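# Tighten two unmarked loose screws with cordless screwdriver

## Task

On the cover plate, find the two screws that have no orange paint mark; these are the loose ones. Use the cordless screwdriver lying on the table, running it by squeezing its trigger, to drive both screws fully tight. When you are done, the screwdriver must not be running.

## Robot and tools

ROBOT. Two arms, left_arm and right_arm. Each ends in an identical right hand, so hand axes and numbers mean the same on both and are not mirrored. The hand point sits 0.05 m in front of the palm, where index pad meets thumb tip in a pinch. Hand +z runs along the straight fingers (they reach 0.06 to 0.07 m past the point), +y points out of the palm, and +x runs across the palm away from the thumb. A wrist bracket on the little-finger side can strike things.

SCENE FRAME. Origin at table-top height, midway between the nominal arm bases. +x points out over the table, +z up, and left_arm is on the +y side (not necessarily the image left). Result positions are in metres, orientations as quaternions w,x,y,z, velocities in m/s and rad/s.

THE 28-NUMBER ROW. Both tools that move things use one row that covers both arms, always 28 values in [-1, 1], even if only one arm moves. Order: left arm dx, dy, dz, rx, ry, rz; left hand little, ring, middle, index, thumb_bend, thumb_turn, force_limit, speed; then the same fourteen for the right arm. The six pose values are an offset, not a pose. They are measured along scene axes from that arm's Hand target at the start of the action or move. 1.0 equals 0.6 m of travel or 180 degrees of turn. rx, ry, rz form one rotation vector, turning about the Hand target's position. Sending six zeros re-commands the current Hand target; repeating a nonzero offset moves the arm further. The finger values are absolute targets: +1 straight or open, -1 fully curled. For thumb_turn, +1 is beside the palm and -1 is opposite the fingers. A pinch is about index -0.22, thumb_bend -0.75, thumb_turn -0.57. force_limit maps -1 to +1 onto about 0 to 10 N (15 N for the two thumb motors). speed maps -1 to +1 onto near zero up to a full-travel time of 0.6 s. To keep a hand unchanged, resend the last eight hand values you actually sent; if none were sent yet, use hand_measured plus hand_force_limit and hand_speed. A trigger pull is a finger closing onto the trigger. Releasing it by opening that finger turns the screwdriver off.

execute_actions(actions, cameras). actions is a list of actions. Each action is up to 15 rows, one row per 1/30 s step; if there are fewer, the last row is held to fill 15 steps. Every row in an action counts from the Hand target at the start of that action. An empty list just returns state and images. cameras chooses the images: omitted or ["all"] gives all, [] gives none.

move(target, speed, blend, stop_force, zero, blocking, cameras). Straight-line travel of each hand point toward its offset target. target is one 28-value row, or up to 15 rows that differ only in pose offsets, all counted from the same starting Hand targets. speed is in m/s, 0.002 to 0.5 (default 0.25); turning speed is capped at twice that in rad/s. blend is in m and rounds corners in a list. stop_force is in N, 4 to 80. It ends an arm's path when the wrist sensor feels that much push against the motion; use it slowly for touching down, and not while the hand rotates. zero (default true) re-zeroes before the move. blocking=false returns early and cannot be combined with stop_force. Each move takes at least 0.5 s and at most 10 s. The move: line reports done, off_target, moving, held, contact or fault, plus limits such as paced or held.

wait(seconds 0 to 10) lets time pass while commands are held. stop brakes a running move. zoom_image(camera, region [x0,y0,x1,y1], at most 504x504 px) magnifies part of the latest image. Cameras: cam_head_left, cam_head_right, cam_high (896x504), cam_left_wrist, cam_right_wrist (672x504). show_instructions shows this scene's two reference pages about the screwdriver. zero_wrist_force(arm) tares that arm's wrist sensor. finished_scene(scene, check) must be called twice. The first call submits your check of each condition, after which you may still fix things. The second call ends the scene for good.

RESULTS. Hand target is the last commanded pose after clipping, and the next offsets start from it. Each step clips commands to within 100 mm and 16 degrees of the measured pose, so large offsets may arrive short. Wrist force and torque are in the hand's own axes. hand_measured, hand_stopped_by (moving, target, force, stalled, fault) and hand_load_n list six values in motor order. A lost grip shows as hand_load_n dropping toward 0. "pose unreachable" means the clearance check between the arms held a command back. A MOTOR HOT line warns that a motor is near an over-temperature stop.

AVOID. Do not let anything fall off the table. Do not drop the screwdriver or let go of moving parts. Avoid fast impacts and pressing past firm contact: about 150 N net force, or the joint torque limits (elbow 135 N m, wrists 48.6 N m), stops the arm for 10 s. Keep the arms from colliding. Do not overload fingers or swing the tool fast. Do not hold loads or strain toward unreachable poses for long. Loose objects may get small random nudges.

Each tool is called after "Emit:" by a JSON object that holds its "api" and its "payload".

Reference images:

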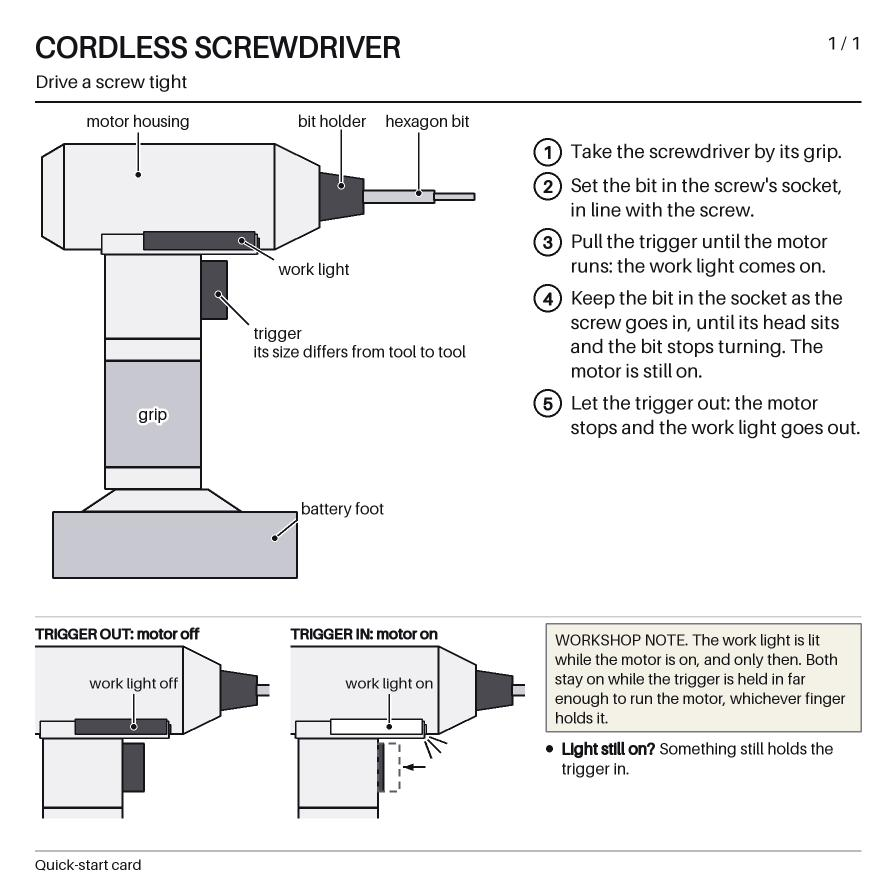

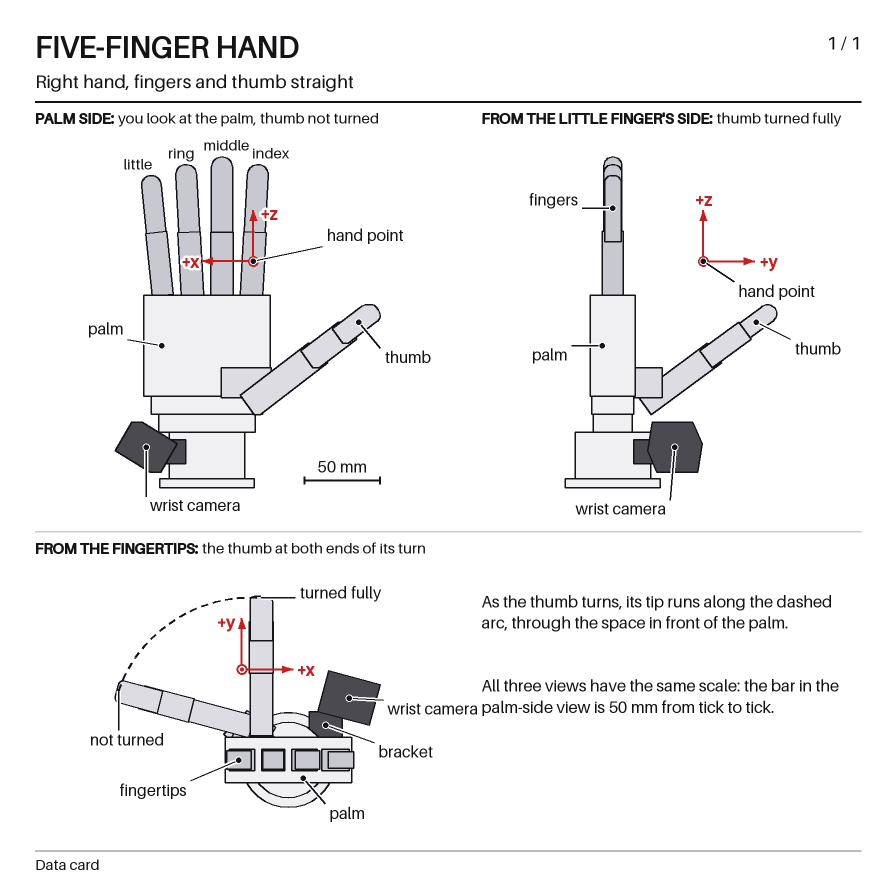

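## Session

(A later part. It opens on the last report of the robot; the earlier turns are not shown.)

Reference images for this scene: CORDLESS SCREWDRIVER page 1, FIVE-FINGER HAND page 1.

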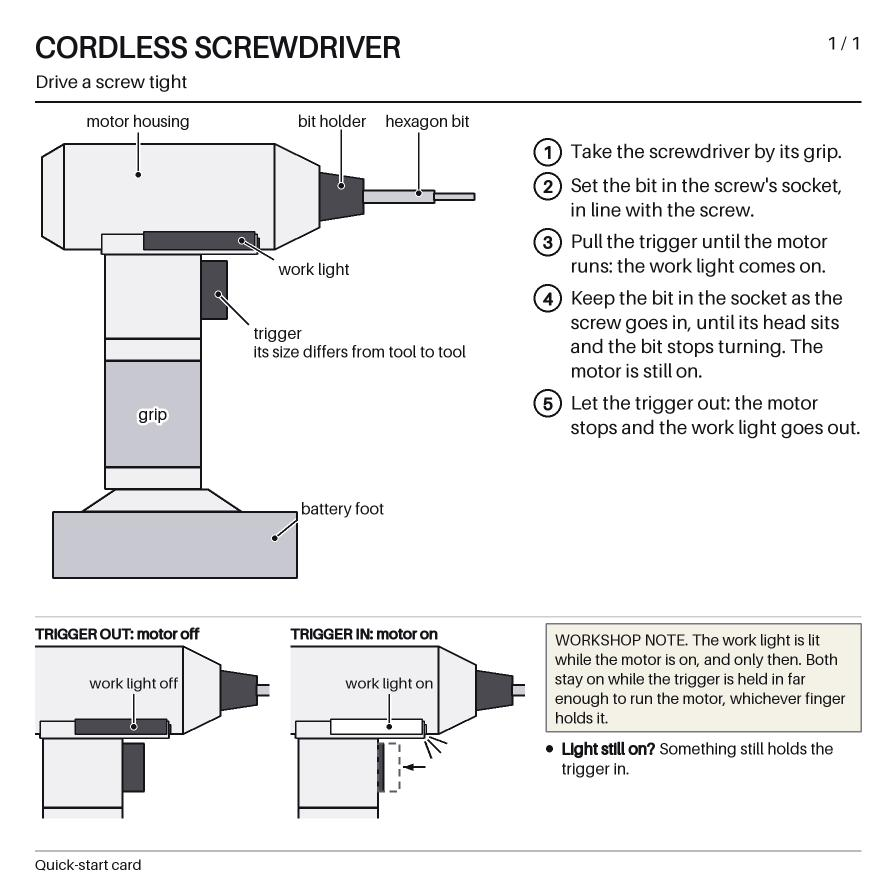

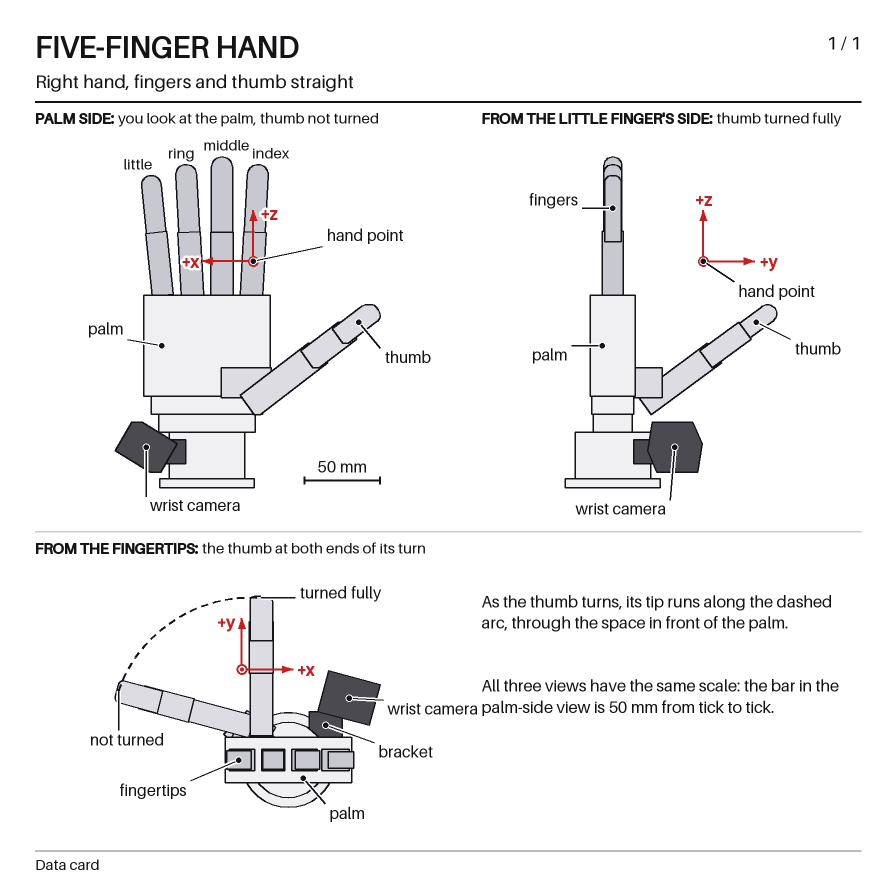

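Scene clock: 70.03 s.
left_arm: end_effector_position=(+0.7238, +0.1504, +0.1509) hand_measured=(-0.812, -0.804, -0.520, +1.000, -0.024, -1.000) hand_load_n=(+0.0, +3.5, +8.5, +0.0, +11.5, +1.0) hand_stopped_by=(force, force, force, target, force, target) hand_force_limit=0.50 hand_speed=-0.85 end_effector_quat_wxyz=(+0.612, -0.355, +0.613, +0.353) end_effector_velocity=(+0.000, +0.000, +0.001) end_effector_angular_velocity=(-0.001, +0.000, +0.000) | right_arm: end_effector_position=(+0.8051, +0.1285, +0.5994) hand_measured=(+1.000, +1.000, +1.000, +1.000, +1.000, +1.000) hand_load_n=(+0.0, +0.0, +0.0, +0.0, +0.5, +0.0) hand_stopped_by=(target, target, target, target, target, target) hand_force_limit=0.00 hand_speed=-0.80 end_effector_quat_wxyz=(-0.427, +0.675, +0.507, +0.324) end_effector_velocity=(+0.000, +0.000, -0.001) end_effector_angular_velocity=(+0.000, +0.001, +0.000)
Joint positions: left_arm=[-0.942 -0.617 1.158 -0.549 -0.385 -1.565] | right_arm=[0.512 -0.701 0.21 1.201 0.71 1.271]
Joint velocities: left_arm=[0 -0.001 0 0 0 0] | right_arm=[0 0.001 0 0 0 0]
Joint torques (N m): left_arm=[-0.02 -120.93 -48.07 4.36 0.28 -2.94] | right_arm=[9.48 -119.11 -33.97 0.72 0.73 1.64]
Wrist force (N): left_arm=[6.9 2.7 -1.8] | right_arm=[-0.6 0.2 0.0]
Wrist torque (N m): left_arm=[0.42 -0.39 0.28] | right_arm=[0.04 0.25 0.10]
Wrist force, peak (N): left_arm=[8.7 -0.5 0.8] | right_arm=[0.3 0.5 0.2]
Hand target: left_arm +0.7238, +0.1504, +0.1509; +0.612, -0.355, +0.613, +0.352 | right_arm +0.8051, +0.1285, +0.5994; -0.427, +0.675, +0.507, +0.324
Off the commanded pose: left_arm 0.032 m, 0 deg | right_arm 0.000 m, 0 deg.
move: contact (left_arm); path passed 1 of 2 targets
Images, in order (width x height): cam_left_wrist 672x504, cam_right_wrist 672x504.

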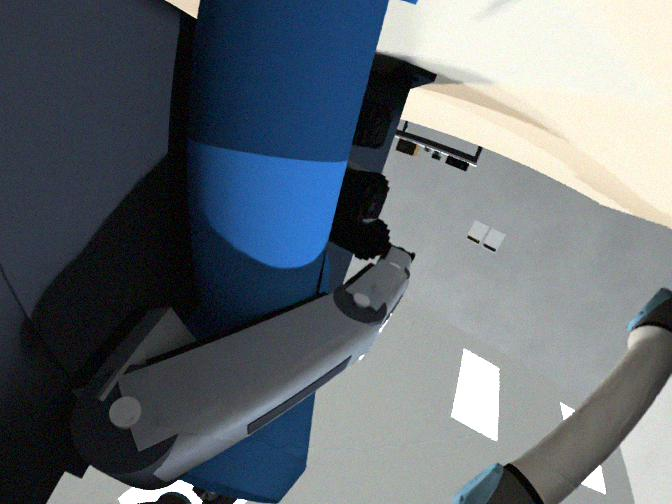

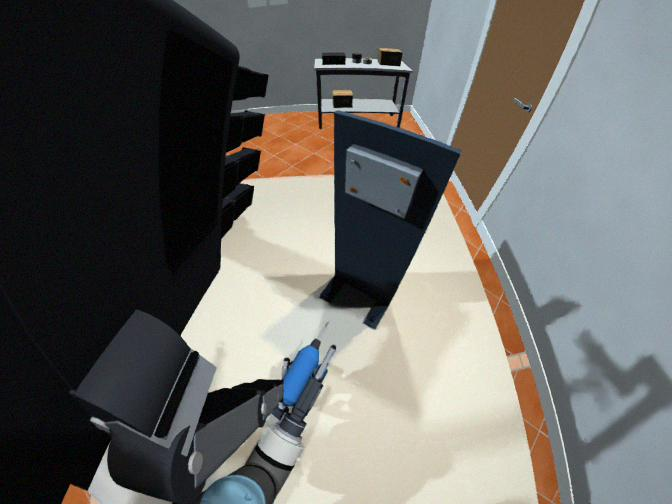

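Emit:
{"api": "move", "payload": {"target": [0,0,-0.045,0,0,0,-0.8,-0.8,-0.49,1,-0.02,-1,0.5,-0.85,0,0,0,0,0,0,1,1,1,1,1,1,0,-0.8], "speed": 0.008, "stop_force": 25, "cameras": ["cam_right_wrist"]}}

Emit:
{"api": "zoom_image", "payload": {"camera": "cam_right_wrist", "region": [200, 260, 400, 460]}}

Scene clock: 74.30 s.
left_arm: end_effector_position=(+0.7237, +0.1504, +0.1238) hand_measured=(-0.800, -0.800, -0.492, +1.000, -0.012, -1.000) hand_load_n=(+0.0, +0.0, -5.0, +0.0, +7.5, +1.5) hand_stopped_by=(target, target, target, target, target, target) hand_force_limit=0.50 hand_speed=-0.85 end_effector_quat_wxyz=(+0.612, -0.355, +0.613, +0.352) end_effector_velocity=(+0.000, +0.000, +0.000) end_effector_angular_velocity=(+0.000, +0.000, -0.001) | right_arm: end_effector_position=(+0.8051, +0.1285, +0.5994) hand_measured=(+1.000, +1.000, +1.000, +1.000, +1.000, +1.000) hand_load_n=(+0.0, +0.0, +0.0, +0.0, +0.0, +0.0) hand_stopped_by=(target, target, target, target, target, target) hand_force_limit=0.00 hand_speed=-0.80 end_effector_quat_wxyz=(-0.427, +0.675, +0.507, +0.324) end_effector_velocity=(+0.000, +0.000, +0.001) end_effector_angular_velocity=(+0.001, -0.001, +0.000)
Joint positions: left_arm=[-0.942 -0.592 1.162 -0.579 -0.385 -1.565] | right_arm=[0.512 -0.701 0.21 1.201 0.71 1.271]
Joint velocities: left_arm=[-0.001 0 0 0 0 0] | right_arm=[0 -0.001 0 0 0 0]
Joint torques (N m): left_arm=[-12.05 -102.83 -26.3 1.7 -0.46 -1.73] | right_arm=[8.86 -118.49 -35.39 1.18 0.64 1.57]
Wrist force (N): left_arm=[0.0 2.5 -2.0] | right_arm=[0.0 0.2 0.1]
Wrist torque (N m): left_arm=[0.40 0.04 0.01] | right_arm=[0.05 0.14 0.15]
Wrist force, peak (N): left_arm=[-6.0 2.5 -5.0] | right_arm=[0.0 0.7 -0.3]
Hand target: left_arm +0.7237, +0.1504, +0.1239; +0.612, -0.355, +0.613, +0.352 | right_arm +0.8051, +0.1285, +0.5994; -0.427, +0.675, +0.507, +0.324
Off the commanded pose: left_arm 0.000 m, 0 deg | right_arm 0.000 m, 0 deg.
move: done
Images, in order (width x height): cam_right_wrist 672x504.

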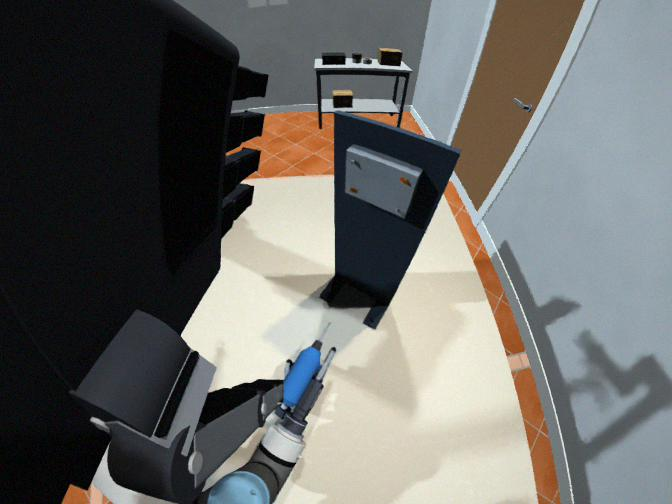

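Scaled by 2.520 from the camera's 672x504 image, which has a finer 960x720 frame.

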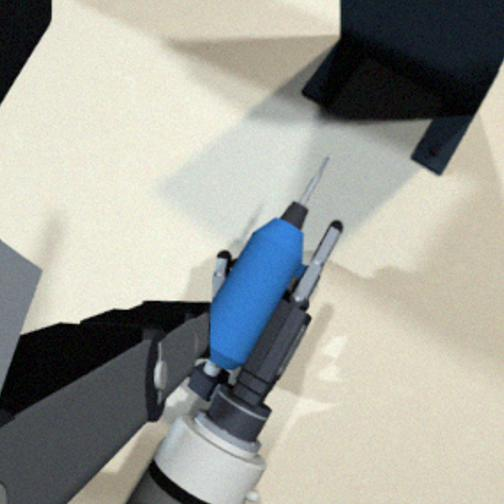

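Emit:
{"api": "move", "payload": {"target": [0,0,-0.008,0,0,0,-0.8,-0.8,-0.47,1,0.02,-1,0.5,-0.85,0,0,0,0,0,0,1,1,1,1,1,1,0,-0.8], "speed": 0.005, "stop_force": 12, "cameras": ["cam_right_wrist","cam_left_wrist"]}}

Emit:
{"api": "zoom_image", "payload": {"camera": "cam_right_wrist", "region": [240, 300, 400, 420]}}

Scene clock: 77.53 s.
left_arm: end_effector_position=(+0.7237, +0.1504, +0.1191) hand_measured=(-0.800, -0.800, -0.470, +1.000, +0.020, -1.000) hand_load_n=(+0.0, +0.0, -0.5, +0.0, +0.5, +0.0) hand_stopped_by=(target, target, target, target, target, target) hand_force_limit=0.50 hand_speed=-0.85 end_effector_quat_wxyz=(+0.612, -0.355, +0.613, +0.352) end_effector_velocity=(+0.000, +0.000, +0.000) end_effector_angular_velocity=(+0.000, +0.000, +0.001) | right_arm: end_effector_position=(+0.8051, +0.1285, +0.5994) hand_measured=(+1.000, +1.000, +1.000, +1.000, +1.000, +1.000) hand_load_n=(+0.0, +0.0, +0.0, +0.0, +0.0, +0.0) hand_stopped_by=(target, target, target, target, target, target) hand_force_limit=0.00 hand_speed=-0.80 end_effector_quat_wxyz=(-0.427, +0.675, +0.507, +0.324) end_effector_velocity=(+0.000, +0.000, +0.001) end_effector_angular_velocity=(+0.000, -0.001, +0.000)
Joint positions: left_arm=[-0.942 -0.587 1.163 -0.584 -0.385 -1.565] | right_arm=[0.512 -0.701 0.21 1.201 0.71 1.271]
Joint velocities: left_arm=[0 0 0 0 0 -0.001] | right_arm=[0 -0.001 0 0 0 0]
Joint torques (N m): left_arm=[-13.45 -92.55 -25.26 -0.01 -0.55 1.69] | right_arm=[7.1 -117.75 -36.34 1.64 0.35 1.72]
Wrist force (N): left_arm=[0.1 2.5 -2.0] | right_arm=[0.0 0.2 0.1]
Wrist torque (N m): left_arm=[0.41 0.05 0.02] | right_arm=[0.04 0.16 0.14]
Wrist force, peak (N): left_arm=[0.0 2.7 -2.5] | right_arm=[0.2 0.6 -0.3]
Hand target: left_arm +0.7237, +0.1504, +0.1191; +0.612, -0.355, +0.613, +0.352 | right_arm +0.8051, +0.1285, +0.5994; -0.427, +0.675, +0.507, +0.324
Off the commanded pose: left_arm 0.000 m, 0 deg | right_arm 0.000 m, 0 deg.
move: done
Images, in order (width x height): cam_left_wrist 672x504, cam_right_wrist 672x504.

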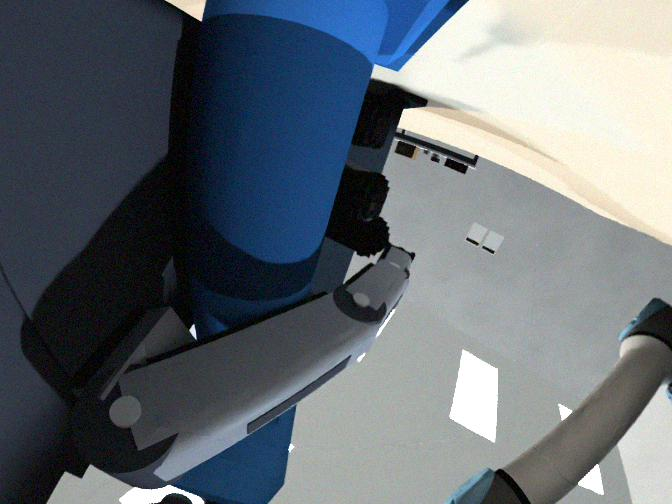

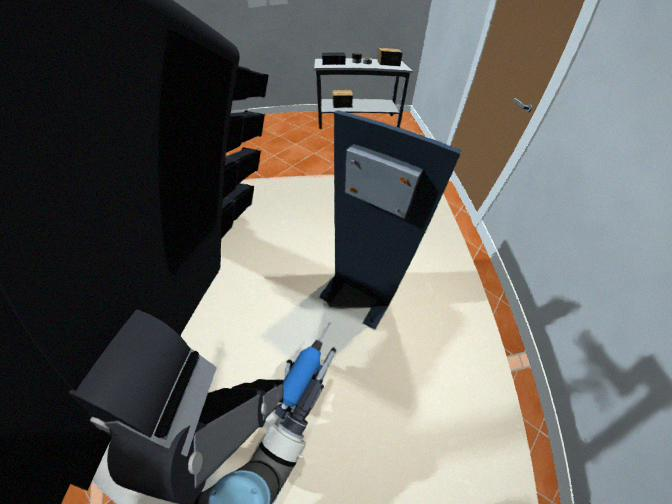

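Scaled by 3.150 from the camera's 672x504 image, which has a finer 960x720 frame.

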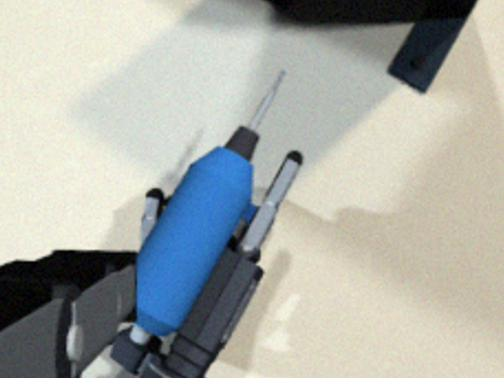

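Emit:
{"api": "move", "payload": {"target": [0,0,0.0115,0,0,0,-0.78,-0.78,-0.46,1,0.03,-1,0.5,-0.85,0,0,0,0,0,0,1,1,1,1,1,1,0,-0.8], "speed": 0.01, "cameras": []}}

Emit:
{"api": "move", "payload": {"target": [0,0,0,0,0,0,-0.98,-0.98,-0.98,1,-0.98,-1,0.8,-0.88,0,0,0,0,0,0,1,1,1,1,1,1,0,-0.8], "speed": 0.01, "cameras": ["cam_left_wrist","cam_right_wrist"]}}

Emit:
{"api": "zoom_image", "payload": {"camera": "cam_right_wrist", "region": [240, 300, 400, 420]}}

Scene clock: 78.60 s.
left_arm: end_effector_position=(+0.7237, +0.1504, +0.1261) hand_measured=(-0.780, -0.780, -0.460, +1.000, +0.030, -1.000) hand_load_n=(+0.0, +0.0, +0.0, +0.0, +0.0, +0.0) hand_stopped_by=(target, target, target, target, target, target) hand_force_limit=0.50 hand_speed=-0.85 end_effector_quat_wxyz=(+0.612, -0.355, +0.613, +0.352) end_effector_velocity=(+0.000, -0.001, +0.000) end_effector_angular_velocity=(-0.001, -0.001, +0.000) | right_arm: end_effector_position=(+0.8051, +0.1285, +0.5994) hand_measured=(+1.000, +1.000, +1.000, +1.000, +1.000, +1.000) hand_load_n=(+0.0, +0.0, +0.0, +0.0, +0.0, +0.0) hand_stopped_by=(target, target, target, target, target, target) hand_force_limit=0.00 hand_speed=-0.80 end_effector_quat_wxyz=(-0.427, +0.675, +0.507, +0.324) end_effector_velocity=(+0.000, +0.000, +0.000) end_effector_angular_velocity=(+0.000, +0.000, +0.000)
Joint positions: left_arm=[-0.942 -0.594 1.162 -0.576 -0.385 -1.565] | right_arm=[0.512 -0.701 0.21 1.201 0.71 1.271]
Joint velocities: left_arm=[-0.001 0 0 0 0 -0.001] | right_arm=[0 0 0 0 0 0]
Joint torques (N m): left_arm=[-8.83 -100.03 -43.54 2.27 -0.89 2.56] | right_arm=[7.23 -117.61 -36.29 1.67 0.37 1.72]
Wrist force (N): left_arm=[0.1 2.4 -2.3] | right_arm=[0.0 -0.1 0.0]
Wrist torque (N m): left_arm=[0.41 0.05 0.02] | right_arm=[0.00 0.15 0.12]
Wrist force, peak (N): left_arm=[0.0 3.1 -2.2] | right_arm=[-0.1 0.1 -0.5]
Hand target: left_arm +0.7237, +0.1504, +0.1260; +0.612, -0.355, +0.613, +0.352 | right_arm +0.8051, +0.1285, +0.5994; -0.427, +0.675, +0.507, +0.324
Off the commanded pose: left_arm 0.000 m, 0 deg | right_arm 0.000 m, 0 deg.
move: done
No camera images: "cameras" was empty.

Scene clock: 79.57 s.
left_arm: end_effector_position=(+0.7237, +0.1504, +0.1260) hand_measured=(-0.856, -0.850, -0.524, +1.000, -0.034, -1.000) hand_load_n=(+9.0, +10.0, +10.0, +0.0, +13.0, +2.5) hand_stopped_by=(force, force, force, target, force, target) hand_force_limit=0.80 hand_speed=-0.88 end_effector_quat_wxyz=(+0.612, -0.355, +0.613, +0.352) end_effector_velocity=(+0.000, +0.000, +0.000) end_effector_angular_velocity=(-0.001, -0.002, +0.001) | right_arm: end_effector_position=(+0.8051, +0.1285, +0.5994) hand_measured=(+1.000, +1.000, +1.000, +1.000, +1.000, +1.000) hand_load_n=(+0.0, +0.0, +0.0, +0.0, +0.0, +0.0) hand_stopped_by=(target, target, target, target, target, target) hand_force_limit=0.00 hand_speed=-0.80 end_effector_quat_wxyz=(-0.427, +0.675, +0.507, +0.324) end_effector_velocity=(-0.001, +0.000, +0.002) end_effector_angular_velocity=(+0.001, -0.001, +0.000)
Joint positions: left_arm=[-0.942 -0.594 1.162 -0.576 -0.385 -1.565] | right_arm=[0.512 -0.701 0.21 1.201 0.71 1.271]
Joint velocities: left_arm=[0 0 0 0 0 -0.002] | right_arm=[0 -0.001 0 0 0 0]
Joint torques (N m): left_arm=[-11.74 -78.84 -40.88 -3.09 -0.57 0.51] | right_arm=[7.44 -117.53 -37.32 1.76 0.3 1.8]
Wrist force (N): left_arm=[-0.4 4.4 -1.0] | right_arm=[-0.1 0.0 -0.1]
Wrist torque (N m): left_arm=[0.44 -0.03 -0.06] | right_arm=[0.02 0.17 0.13]
Wrist force, peak (N): left_arm=[-0.4 4.5 -0.9] | right_arm=[0.3 0.3 0.1]
Hand target: left_arm +0.7237, +0.1504, +0.1260; +0.612, -0.355, +0.613, +0.352 | right_arm +0.8051, +0.1285, +0.5994; -0.427, +0.675, +0.507, +0.324
Off the commanded pose: left_arm 0.000 m, 0 deg | right_arm 0.000 m, 0 deg.
move: done
Images, in order (width x height): cam_left_wrist 672x504, cam_right_wrist 672x504.

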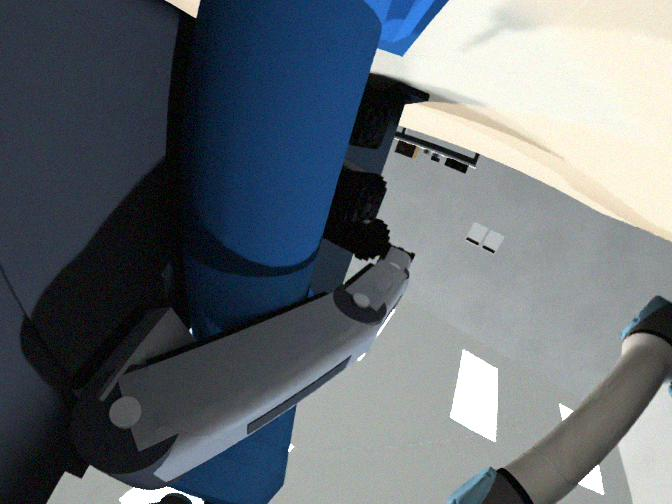

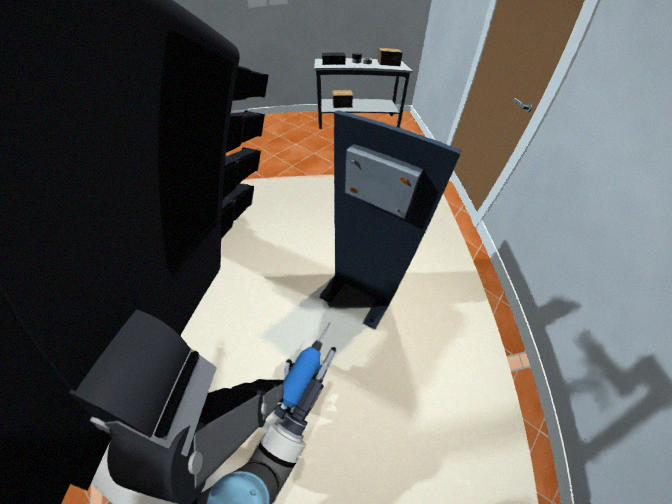

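Scaled by 3.150 from the camera's 672x504 image, which has a finer 960x720 frame.

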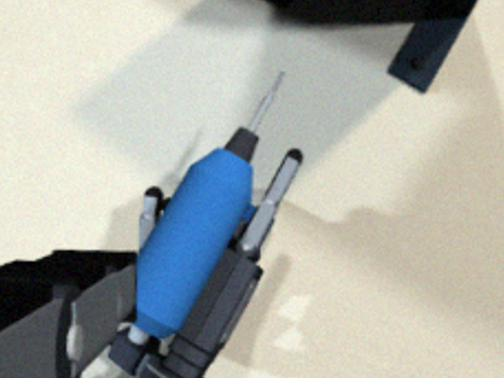

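Emit:
{"api": "move", "payload": {"target": [[0,0,0.45,0,0,0,-0.98,-0.98,-0.98,1,-0.98,-1,0.8,-0.88,0,0,0,0,0,0,1,1,1,1,1,1,0,-0.8],[0.083,0.233,0.48,0,0,0,-0.98,-0.98,-0.98,1,-0.98,-1,0.8,-0.88,0,0,0,0,0,0,1,1,1,1,1,1,0,-0.8]], "speed": [0.1,0.08], "blend": [0.02,0], "cameras": ["cam_right_wrist"]}}

Emit:
{"api": "zoom_image", "payload": {"camera": "cam_right_wrist", "region": [290, 120, 430, 225]}}

Scene clock: 84.73 s.
left_arm: end_effector_position=(+0.7742, +0.2900, +0.4144) hand_measured=(-0.856, -0.850, -0.524, +1.000, -0.034, -1.000) hand_load_n=(+8.5, +9.0, +10.0, +0.0, +13.0, +2.0) hand_stopped_by=(force, force, force, target, force, target) hand_force_limit=0.80 hand_speed=-0.88 end_effector_quat_wxyz=(+0.612, -0.355, +0.613, +0.353) end_effector_velocity=(-0.002, -0.004, -0.001) end_effector_angular_velocity=(+0.000, +0.001, +0.001) | right_arm: end_effector_position=(+0.8051, +0.1285, +0.5994) hand_measured=(+1.000, +1.000, +1.000, +1.000, +1.000, +1.000) hand_load_n=(+0.0, +0.0, +0.0, +0.0, +0.0, +0.0) hand_stopped_by=(target, target, target, target, target, target) hand_force_limit=0.00 hand_speed=-0.80 end_effector_quat_wxyz=(-0.427, +0.675, +0.507, +0.324) end_effector_velocity=(+0.000, +0.000, +0.000) end_effector_angular_velocity=(+0.000, +0.000, +0.000)
Joint positions: left_arm=[-0.807 -0.88 1.143 -0.275 -0.249 -1.562] | right_arm=[0.512 -0.701 0.21 1.201 0.71 1.271]
Joint velocities: left_arm=[-0.004 0.002 -0.003 0 -0.005 0.001] | right_arm=[0 -0.001 0 0 0 0]
Joint torques (N m): left_arm=[-16.62 -74.23 -53.69 -1.34 -1.08 4.61] | right_arm=[5.58 -116.73 -38.75 2.24 0.06 1.75]
Wrist force (N): left_arm=[9.3 3.0 -2.1] | right_arm=[-0.3 0.3 -0.1]
Wrist torque (N m): left_arm=[0.49 -0.26 0.29] | right_arm=[0.07 0.20 0.12]
Wrist force, peak (N): left_arm=[12.7 2.7 -2.1] | right_arm=[-0.1 0.6 -0.2]
Hand target: left_arm +0.7742, +0.2897, +0.4143; +0.612, -0.355, +0.613, +0.353 | right_arm +0.8051, +0.1285, +0.5994; -0.427, +0.675, +0.507, +0.324
Off the commanded pose: left_arm 0.001 m, 0 deg | right_arm 0.000 m, 0 deg.
move: done
Images, in order (width x height): cam_right_wrist 672x504.

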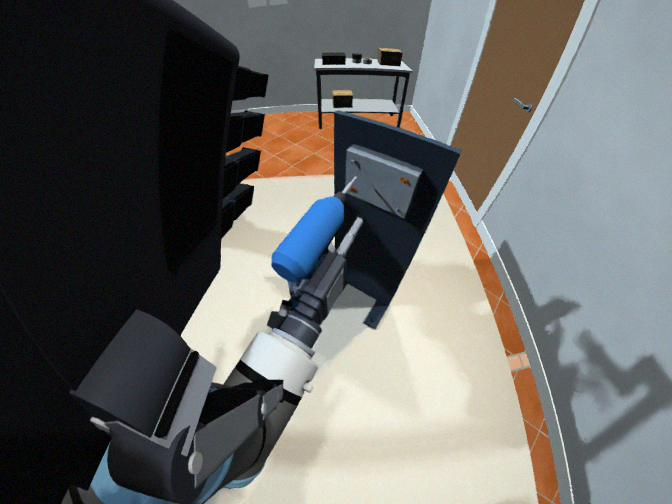

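Scaled by 3.600 from the camera's 672x504 image, which has a finer 960x720 frame.

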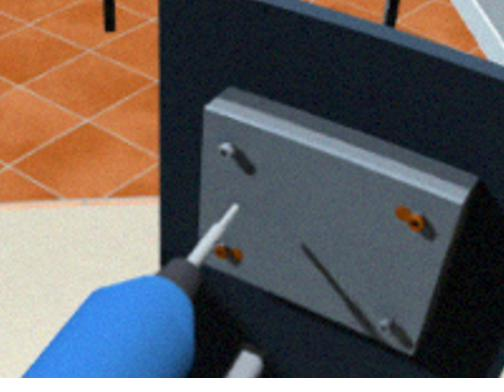

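Emit:
{"api": "move", "payload": {"target": [0.0208,0.0361,0,0,0,0,-0.98,-0.98,-0.98,1,-0.98,-1,0.8,-0.88,0,0,0,0,0,0,1,1,1,1,1,1,0,-0.8], "speed": 0.005, "stop_force": 4, "cameras": ["cam_right_wrist"]}}

Emit:
{"api": "zoom_image", "payload": {"camera": "cam_right_wrist", "region": [290, 120, 430, 225]}}

Scene clock: 89.90 s.
left_arm: end_effector_position=(+0.7841, +0.3068, +0.4143) hand_measured=(-0.856, -0.850, -0.524, +1.000, -0.034, -1.000) hand_load_n=(+6.0, +4.5, +9.5, +0.0, +13.0, +1.5) hand_stopped_by=(force, force, force, target, force, target) hand_force_limit=0.80 hand_speed=-0.88 end_effector_quat_wxyz=(+0.612, -0.355, +0.613, +0.353) end_effector_velocity=(+0.000, +0.000, +0.000) end_effector_angular_velocity=(+0.001, +0.000, -0.001) | right_arm: end_effector_position=(+0.8051, +0.1285, +0.5994) hand_measured=(+1.000, +1.000, +1.000, +1.000, +1.000, +1.000) hand_load_n=(+0.0, +0.0, +0.0, +0.0, +0.0, +0.5) hand_stopped_by=(target, target, target, target, target, target) hand_force_limit=0.00 hand_speed=-0.80 end_effector_quat_wxyz=(-0.427, +0.675, +0.507, +0.324) end_effector_velocity=(+0.000, +0.000, -0.001) end_effector_angular_velocity=(+0.000, +0.001, +0.000)
Joint positions: left_arm=[-0.787 -0.882 1.147 -0.277 -0.229 -1.561] | right_arm=[0.512 -0.701 0.21 1.201 0.71 1.271]
Joint velocities: left_arm=[0 0 0 0.001 0.001 0] | right_arm=[0 0.001 0 0 0 0]
Joint torques (N m): left_arm=[-8.45 -110.02 -46.38 1.76 -1.13 4.04] | right_arm=[3.37 -116.79 -39.69 2.86 0.05 1.71]
Wrist force (N): left_arm=[9.5 3.6 -3.7] | right_arm=[0.2 0.1 0.3]
Wrist torque (N m): left_arm=[0.42 -0.25 0.24] | right_arm=[0.01 0.10 0.15]
Wrist force, peak (N): left_arm=[11.8 3.5 -8.4] | right_arm=[-0.5 0.4 -0.3]
Hand target: left_arm +0.7841, +0.3068, +0.4143; +0.612, -0.355, +0.613, +0.353 | right_arm +0.8051, +0.1285, +0.5994; -0.427, +0.675, +0.507, +0.324
Off the commanded pose: left_arm 0.005 m, 0 deg | right_arm 0.000 m, 0 deg.
move: contact (left_arm)
Images, in order (width x height): cam_right_wrist 672x504.

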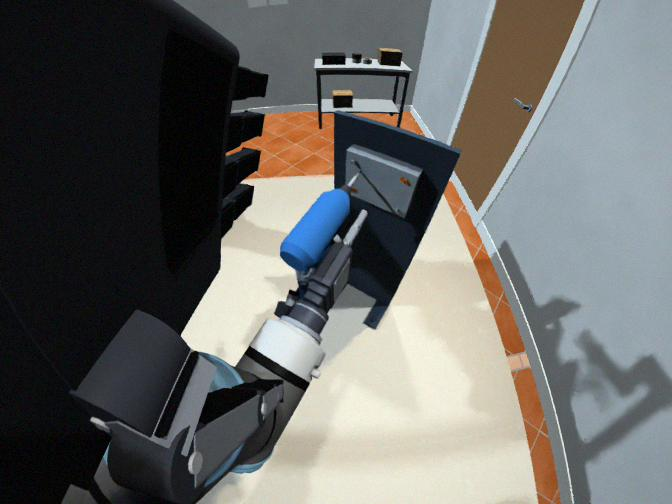

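Scaled by 3.600 from the camera's 672x504 image, which has a finer 960x720 frame.

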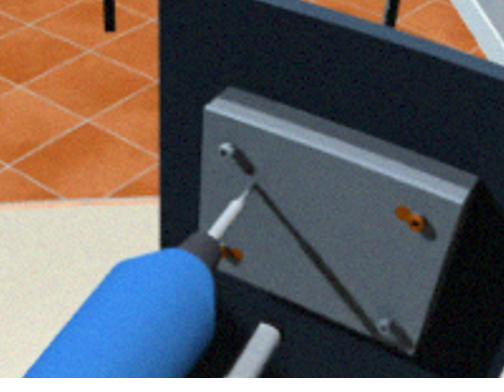

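Emit:
{"api": "move", "payload": {"target": [[-0.0083,-0.0144,0,0,0,0,-0.98,-0.98,-0.98,1,-0.98,-1,0.8,-0.88,0,0,0,0,0,0,1,1,1,1,1,1,0,-0.8],[0.07827,-0.0644,0,0,0,0,-0.98,-0.98,-0.98,1,-0.98,-1,0.8,-0.88,0,0,0,0,0,0,1,1,1,1,1,1,0,-0.8]], "speed": [0.02,0.05], "cameras": []}}

Emit:
{"api": "move", "payload": {"target": [0.0208,0.0361,0,0,0,0,-0.98,-0.98,-0.98,1,-0.98,-1,0.8,-0.88,0,0,0,0,0,0,1,1,1,1,1,1,0,-0.8], "speed": 0.005, "stop_force": 4, "cameras": ["cam_right_wrist"]}}

Emit:
{"api": "zoom_image", "payload": {"camera": "cam_right_wrist", "region": [290, 120, 430, 225]}}

Scene clock: 92.13 s.
left_arm: end_effector_position=(+0.8311, +0.2682, +0.4141) hand_measured=(-0.856, -0.850, -0.524, +1.000, -0.034, -1.000) hand_load_n=(+6.0, +5.0, +9.5, +0.0, +13.0, +1.5) hand_stopped_by=(force, force, force, target, force, target) hand_force_limit=0.80 hand_speed=-0.88 end_effector_quat_wxyz=(+0.612, -0.355, +0.613, +0.353) end_effector_velocity=(-0.001, +0.001, -0.001) end_effector_angular_velocity=(+0.001, +0.001, +0.000) | right_arm: end_effector_position=(+0.8051, +0.1285, +0.5994) hand_measured=(+1.000, +1.000, +1.000, +1.000, +1.000, +1.000) hand_load_n=(+0.0, +0.0, +0.0, +0.0, +0.0, +0.0) hand_stopped_by=(target, target, target, target, target, target) hand_force_limit=0.00 hand_speed=-0.80 end_effector_quat_wxyz=(-0.427, +0.675, +0.507, +0.324) end_effector_velocity=(-0.001, +0.000, +0.000) end_effector_angular_velocity=(-0.001, +0.001, +0.000)
Joint positions: left_arm=[-0.783 -0.769 0.95 -0.193 -0.225 -1.56] | right_arm=[0.512 -0.701 0.21 1.201 0.71 1.271]
Joint velocities: left_arm=[0 -0.001 0.003 0 0 -0.001] | right_arm=[0 0 0 0.002 0 0]
Joint torques (N m): left_arm=[-4.74 -117.36 -35.18 -1.12 -0.47 -3.01] | right_arm=[2.48 -115.83 -39.41 2.97 -0.04 1.66]
Wrist force (N): left_arm=[9.3 2.8 -2.3] | right_arm=[0.2 0.1 0.0]
Wrist torque (N m): left_arm=[0.48 -0.25 0.28] | right_arm=[0.03 0.12 0.14]
Wrist force, peak (N): left_arm=[9.8 3.7 -4.0] | right_arm=[0.3 0.2 0.4]
Hand target: left_arm +0.8310, +0.2682, +0.4141; +0.612, -0.355, +0.613, +0.353 | right_arm +0.8051, +0.1285, +0.5994; -0.427, +0.675, +0.507, +0.324
Off the commanded pose: left_arm 0.000 m, 0 deg | right_arm 0.000 m, 0 deg.
move: done
No camera images: "cameras" was empty.

Scene clock: 94.10 s.
left_arm: end_effector_position=(+0.8332, +0.2720, +0.4141) hand_measured=(-0.856, -0.850, -0.524, +1.000, -0.034, -1.000) hand_load_n=(+5.5, +4.5, +9.5, +0.0, +13.5, +1.5) hand_stopped_by=(force, force, force, target, force, target) hand_force_limit=0.80 hand_speed=-0.88 end_effector_quat_wxyz=(+0.612, -0.355, +0.613, +0.352) end_effector_velocity=(+0.000, +0.000, +0.000) end_effector_angular_velocity=(+0.000, +0.001, +0.000) | right_arm: end_effector_position=(+0.8051, +0.1285, +0.5994) hand_measured=(+1.000, +1.000, +1.000, +1.000, +1.000, +1.000) hand_load_n=(+0.0, +0.0, +0.0, +0.5, +0.0, +0.0) hand_stopped_by=(target, target, target, target, target, target) hand_force_limit=0.00 hand_speed=-0.80 end_effector_quat_wxyz=(-0.427, +0.675, +0.507, +0.324) end_effector_velocity=(+0.000, +0.000, +0.001) end_effector_angular_velocity=(+0.001, -0.001, +0.000)
Joint positions: left_arm=[-0.779 -0.77 0.951 -0.194 -0.221 -1.56] | right_arm=[0.512 -0.701 0.21 1.201 0.71 1.271]
Joint velocities: left_arm=[0 0 0 0 0 0.001] | right_arm=[0 -0.001 0 0 0 0]
Joint torques (N m): left_arm=[-14.1 -114.94 -49.15 1.84 -1.76 2.62] | right_arm=[1.87 -115.54 -39.5 3.07 -0.05 1.75]
Wrist force (N): left_arm=[9.9 3.3 -4.5] | right_arm=[-0.2 0.0 0.1]
Wrist torque (N m): left_arm=[0.42 -0.33 0.25] | right_arm=[0.02 0.17 0.12]
Wrist force, peak (N): left_arm=[11.6 3.0 -9.7] | right_arm=[-0.5 0.2 0.2]
Hand target: left_arm +0.8332, +0.2720, +0.4141; +0.612, -0.355, +0.613, +0.352 | right_arm +0.8051, +0.1285, +0.5994; -0.427, +0.675, +0.507, +0.324
Off the commanded pose: left_arm 0.021 m, 0 deg | right_arm 0.000 m, 0 deg.
move: contact (left_arm)
Images, in order (width x height): cam_right_wrist 672x504.

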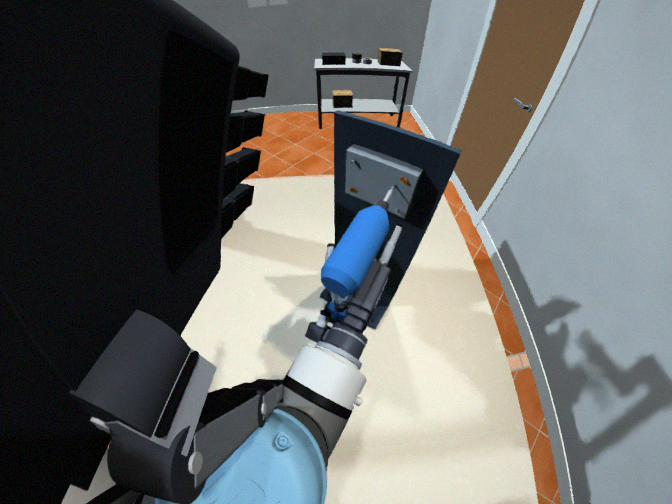

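Scaled by 3.600 from the camera's 672x504 image, which has a finer 960x720 frame.

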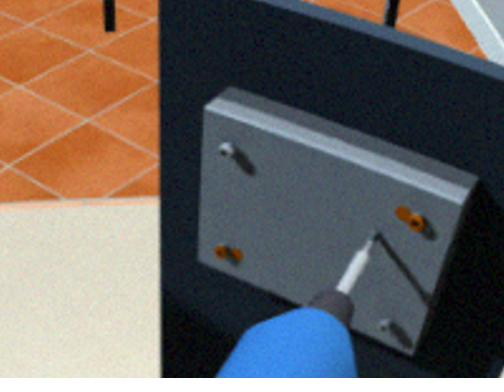

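Emit:
{"api": "move", "payload": {"target": [-0.05,-0.0866,0,0,0,0,-0.98,-0.98,-0.98,1,-0.98,-1,0.8,-0.88,0,0,0,0,0,0,1,1,1,1,1,1,0,-0.8], "speed": 0.05, "cameras": ["cam_right_wrist"]}}

Emit:
{"api": "zoom_image", "payload": {"camera": "cam_right_wrist", "region": [290, 140, 450, 260]}}

Scene clock: 95.97 s.
left_arm: end_effector_position=(+0.8030, +0.2199, +0.4141) hand_measured=(-0.856, -0.850, -0.524, +1.000, -0.034, -1.000) hand_load_n=(+5.0, +5.0, +9.5, +0.0, +13.5, +2.0) hand_stopped_by=(force, force, force, target, force, target) hand_force_limit=0.80 hand_speed=-0.88 end_effector_quat_wxyz=(+0.612, -0.355, +0.613, +0.352) end_effector_velocity=(+0.002, +0.002, -0.001) end_effector_angular_velocity=(+0.000, +0.001, -0.001) | right_arm: end_effector_position=(+0.8051, +0.1285, +0.5994) hand_measured=(+1.000, +1.000, +1.000, +1.000, +1.000, +1.000) hand_load_n=(+0.0, +0.0, +0.0, +0.0, +0.0, +0.0) hand_stopped_by=(target, target, target, target, target, target) hand_force_limit=0.00 hand_speed=-0.80 end_effector_quat_wxyz=(-0.427, +0.675, +0.507, +0.324) end_effector_velocity=(+0.001, +0.000, +0.000) end_effector_angular_velocity=(+0.001, -0.001, +0.000)
Joint positions: left_arm=[-0.837 -0.76 0.933 -0.184 -0.279 -1.563] | right_arm=[0.512 -0.701 0.21 1.201 0.71 1.271]
Joint velocities: left_arm=[0.002 0.001 0 -0.001 0.003 0.001] | right_arm=[0 0.001 0 -0.002 0 0]
Joint torques (N m): left_arm=[10.78 -97.87 -44.63 3.32 0.58 -2.91] | right_arm=[1.84 -114.94 -39.27 2.92 -0.35 1.67]
Wrist force (N): left_arm=[8.8 2.8 -1.9] | right_arm=[-0.2 0.5 0.1]
Wrist torque (N m): left_arm=[0.46 -0.20 0.25] | right_arm=[0.09 0.19 0.13]
Wrist force, peak (N): left_arm=[10.0 3.4 -5.1] | right_arm=[0.4 0.6 0.0]
Hand target: left_arm +0.8031, +0.2200, +0.4141; +0.612, -0.355, +0.613, +0.352 | right_arm +0.8051, +0.1285, +0.5994; -0.427, +0.675, +0.507, +0.324
Off the commanded pose: left_arm 0.000 m, 0 deg | right_arm 0.000 m, 0 deg.
move: done
Images, in order (width x height): cam_right_wrist 672x504.

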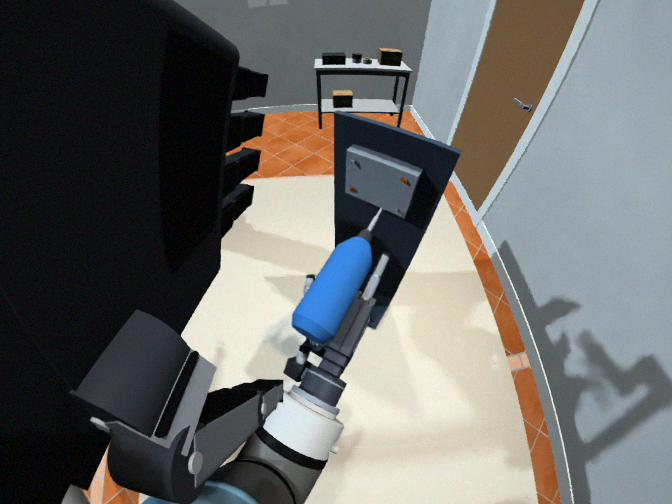

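Scaled by 3.150 from the camera's 672x504 image, which has a finer 960x720 frame.

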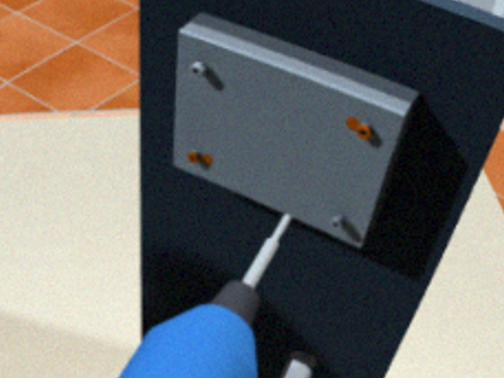

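Emit:
{"api": "move", "payload": {"target": [0.0405,0.0428,-0.0533,0,0,-0.029,-0.98,-0.98,-0.98,1,-0.98,-1,0.8,-0.88,0,0,0,0,0,0,1,1,1,1,1,1,0,-0.8], "speed": 0.04, "cameras": ["cam_right_wrist"]}}

Emit:
{"api": "zoom_image", "payload": {"camera": "cam_right_wrist", "region": [310, 120, 450, 225]}}

Scene clock: 97.97 s.
left_arm: end_effector_position=(+0.8274, +0.2459, +0.3821) hand_measured=(-0.856, -0.850, -0.524, +1.000, -0.034, -1.000) hand_load_n=(+5.5, +5.0, +9.5, +0.0, +13.0, +2.0) hand_stopped_by=(force, force, force, target, force, target) hand_force_limit=0.80 hand_speed=-0.88 end_effector_quat_wxyz=(+0.627, -0.326, +0.628, +0.324) end_effector_velocity=(+0.000, +0.000, +0.001) end_effector_angular_velocity=(-0.001, -0.001, +0.002) | right_arm: end_effector_position=(+0.8051, +0.1285, +0.5994) hand_measured=(+1.000, +1.000, +1.000, +1.000, +1.000, +1.000) hand_load_n=(+0.0, +0.0, +0.0, +0.0, +0.0, +0.0) hand_stopped_by=(target, target, target, target, target, target) hand_force_limit=0.00 hand_speed=-0.80 end_effector_quat_wxyz=(-0.427, +0.675, +0.507, +0.324) end_effector_velocity=(-0.001, +0.000, +0.002) end_effector_angular_velocity=(+0.001, -0.001, +0.000)
Joint positions: left_arm=[-0.812 -0.785 1.036 -0.268 -0.163 -1.555] | right_arm=[0.512 -0.701 0.21 1.201 0.71 1.271]
Joint velocities: left_arm=[0.001 0 -0.001 -0.001 -0.002 0] | right_arm=[0 -0.002 0 0.001 0 0]
Joint torques (N m): left_arm=[-15.04 -113.98 -55.7 -0.69 -2.18 3.48] | right_arm=[0.66 -114.66 -39.3 3.02 -0.37 1.67]
Wrist force (N): left_arm=[9.4 2.7 -2.2] | right_arm=[-0.1 0.2 0.0]
Wrist torque (N m): left_arm=[0.46 -0.28 0.28] | right_arm=[0.06 0.16 0.13]
Wrist force, peak (N): left_arm=[9.8 2.6 -1.9] | right_arm=[0.1 0.6 -0.5]
Hand target: left_arm +0.8274, +0.2458, +0.3822; +0.627, -0.326, +0.628, +0.324 | right_arm +0.8051, +0.1285, +0.5994; -0.427, +0.675, +0.507, +0.324
Off the commanded pose: left_arm 0.000 m, 0 deg | right_arm 0.000 m, 0 deg.
move: done
Images, in order (width x height): cam_right_wrist 672x504.

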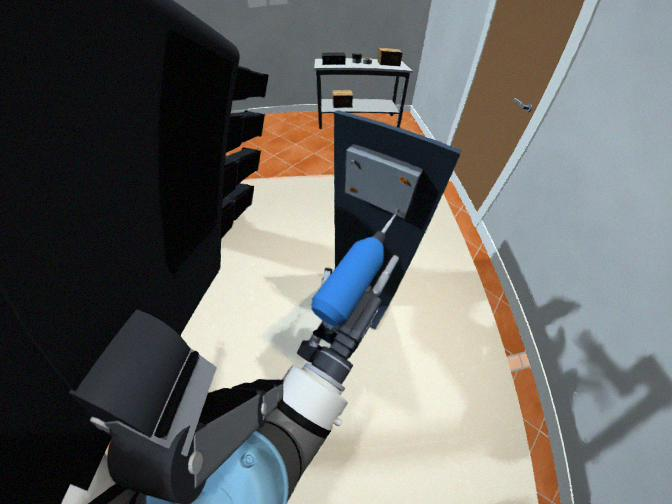

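Scaled by 3.600 from the camera's 672x504 image, which has a finer 960x720 frame.

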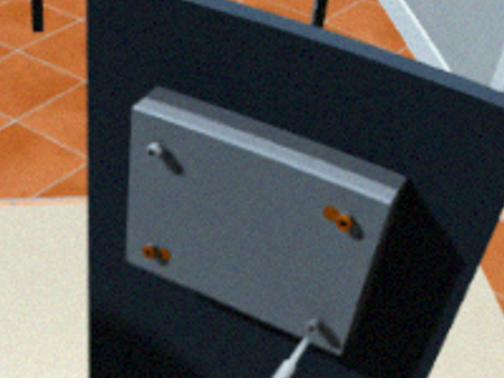

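Emit:
{"api": "move", "payload": {"target": [0,0,0,0,0,0,-0.98,-0.98,-0.98,1,-0.98,-1,0.8,-0.88,0.0,0.167,-0.06,0,0,0,1,1,1,1,1,1,0,-0.8], "speed": 0.08, "cameras": ["cam_right_wrist","cam_head_left"]}}

Emit:
{"api": "zoom_image", "payload": {"camera": "cam_right_wrist", "region": [350, 180, 450, 255]}}

Scene clock: 100.50 s.
left_arm: end_effector_position=(+0.8274, +0.2458, +0.3822) hand_measured=(-0.856, -0.850, -0.524, +1.000, -0.034, -1.000) hand_load_n=(+5.5, +4.5, +9.5, +0.0, +13.0, +2.0) hand_stopped_by=(force, force, force, target, force, target) hand_force_limit=0.80 hand_speed=-0.88 end_effector_quat_wxyz=(+0.627, -0.326, +0.628, +0.324) end_effector_velocity=(+0.000, -0.001, +0.000) end_effector_angular_velocity=(+0.001, +0.001, +0.000) | right_arm: end_effector_position=(+0.8039, +0.2277, +0.5623) hand_measured=(+1.000, +1.000, +1.000, +1.000, +1.000, +1.000) hand_load_n=(+0.0, +0.0, +0.0, +0.0, +0.0, +0.0) hand_stopped_by=(target, target, target, target, target, target) hand_force_limit=0.00 hand_speed=-0.80 end_effector_quat_wxyz=(-0.439, +0.660, +0.489, +0.364) end_effector_velocity=(+0.000, +0.000, -0.001) end_effector_angular_velocity=(-0.002, +0.000, +0.001)
Joint positions: left_arm=[-0.812 -0.785 1.036 -0.268 -0.163 -1.555] | right_arm=[0.601 -0.569 0.037 1.049 0.787 1.43]
Joint velocities: left_arm=[-0.001 0 0 0.001 0 0.001] | right_arm=[0 0 0 0.003 -0.001 -0.003]
Joint torques (N m): left_arm=[-13 -86.74 -53.63 4.5 -0.52 -3.04] | right_arm=[-14.65 -126.98 -40.96 2.22 -2.39 -2.37]
Wrist force (N): left_arm=[9.3 2.5 -1.8] | right_arm=[0.0 0.2 0.0]
Wrist torque (N m): left_arm=[0.41 -0.28 0.26] | right_arm=[0.03 0.17 0.13]
Wrist force, peak (N): left_arm=[9.4 3.1 -1.9] | right_arm=[0.0 0.0 -1.3]
Hand target: left_arm +0.8274, +0.2458, +0.3822; +0.627, -0.326, +0.628, +0.324 | right_arm +0.8052, +0.2288, +0.5634; -0.427, +0.675, +0.507, +0.324
Off the commanded pose: left_arm 0.000 m, 0 deg | right_arm 0.002 m, 5 deg.
elbow stopped short (right arm): the move would have taken joint 3 (elbow) straighter than the controller allows.
move: off_target (right_arm)
Images, in order (width x height): cam_head_left 896x504, cam_right_wrist 672x504.

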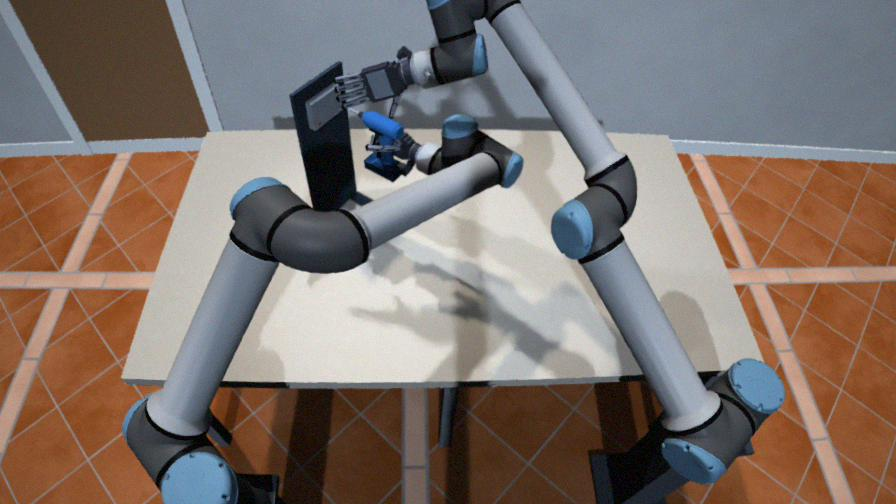

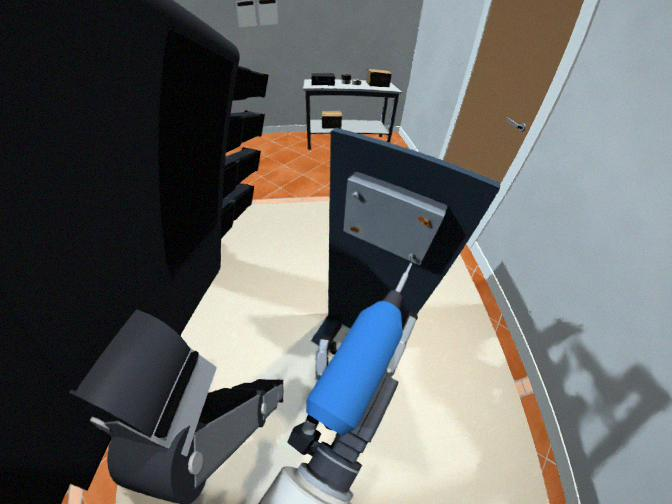

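Scaled by 5.040 from the camera's 672x504 image, which has a finer 960x720 frame.

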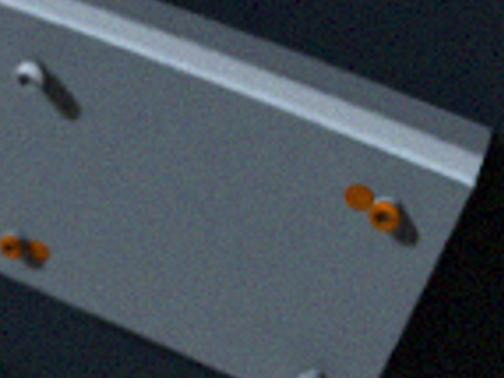

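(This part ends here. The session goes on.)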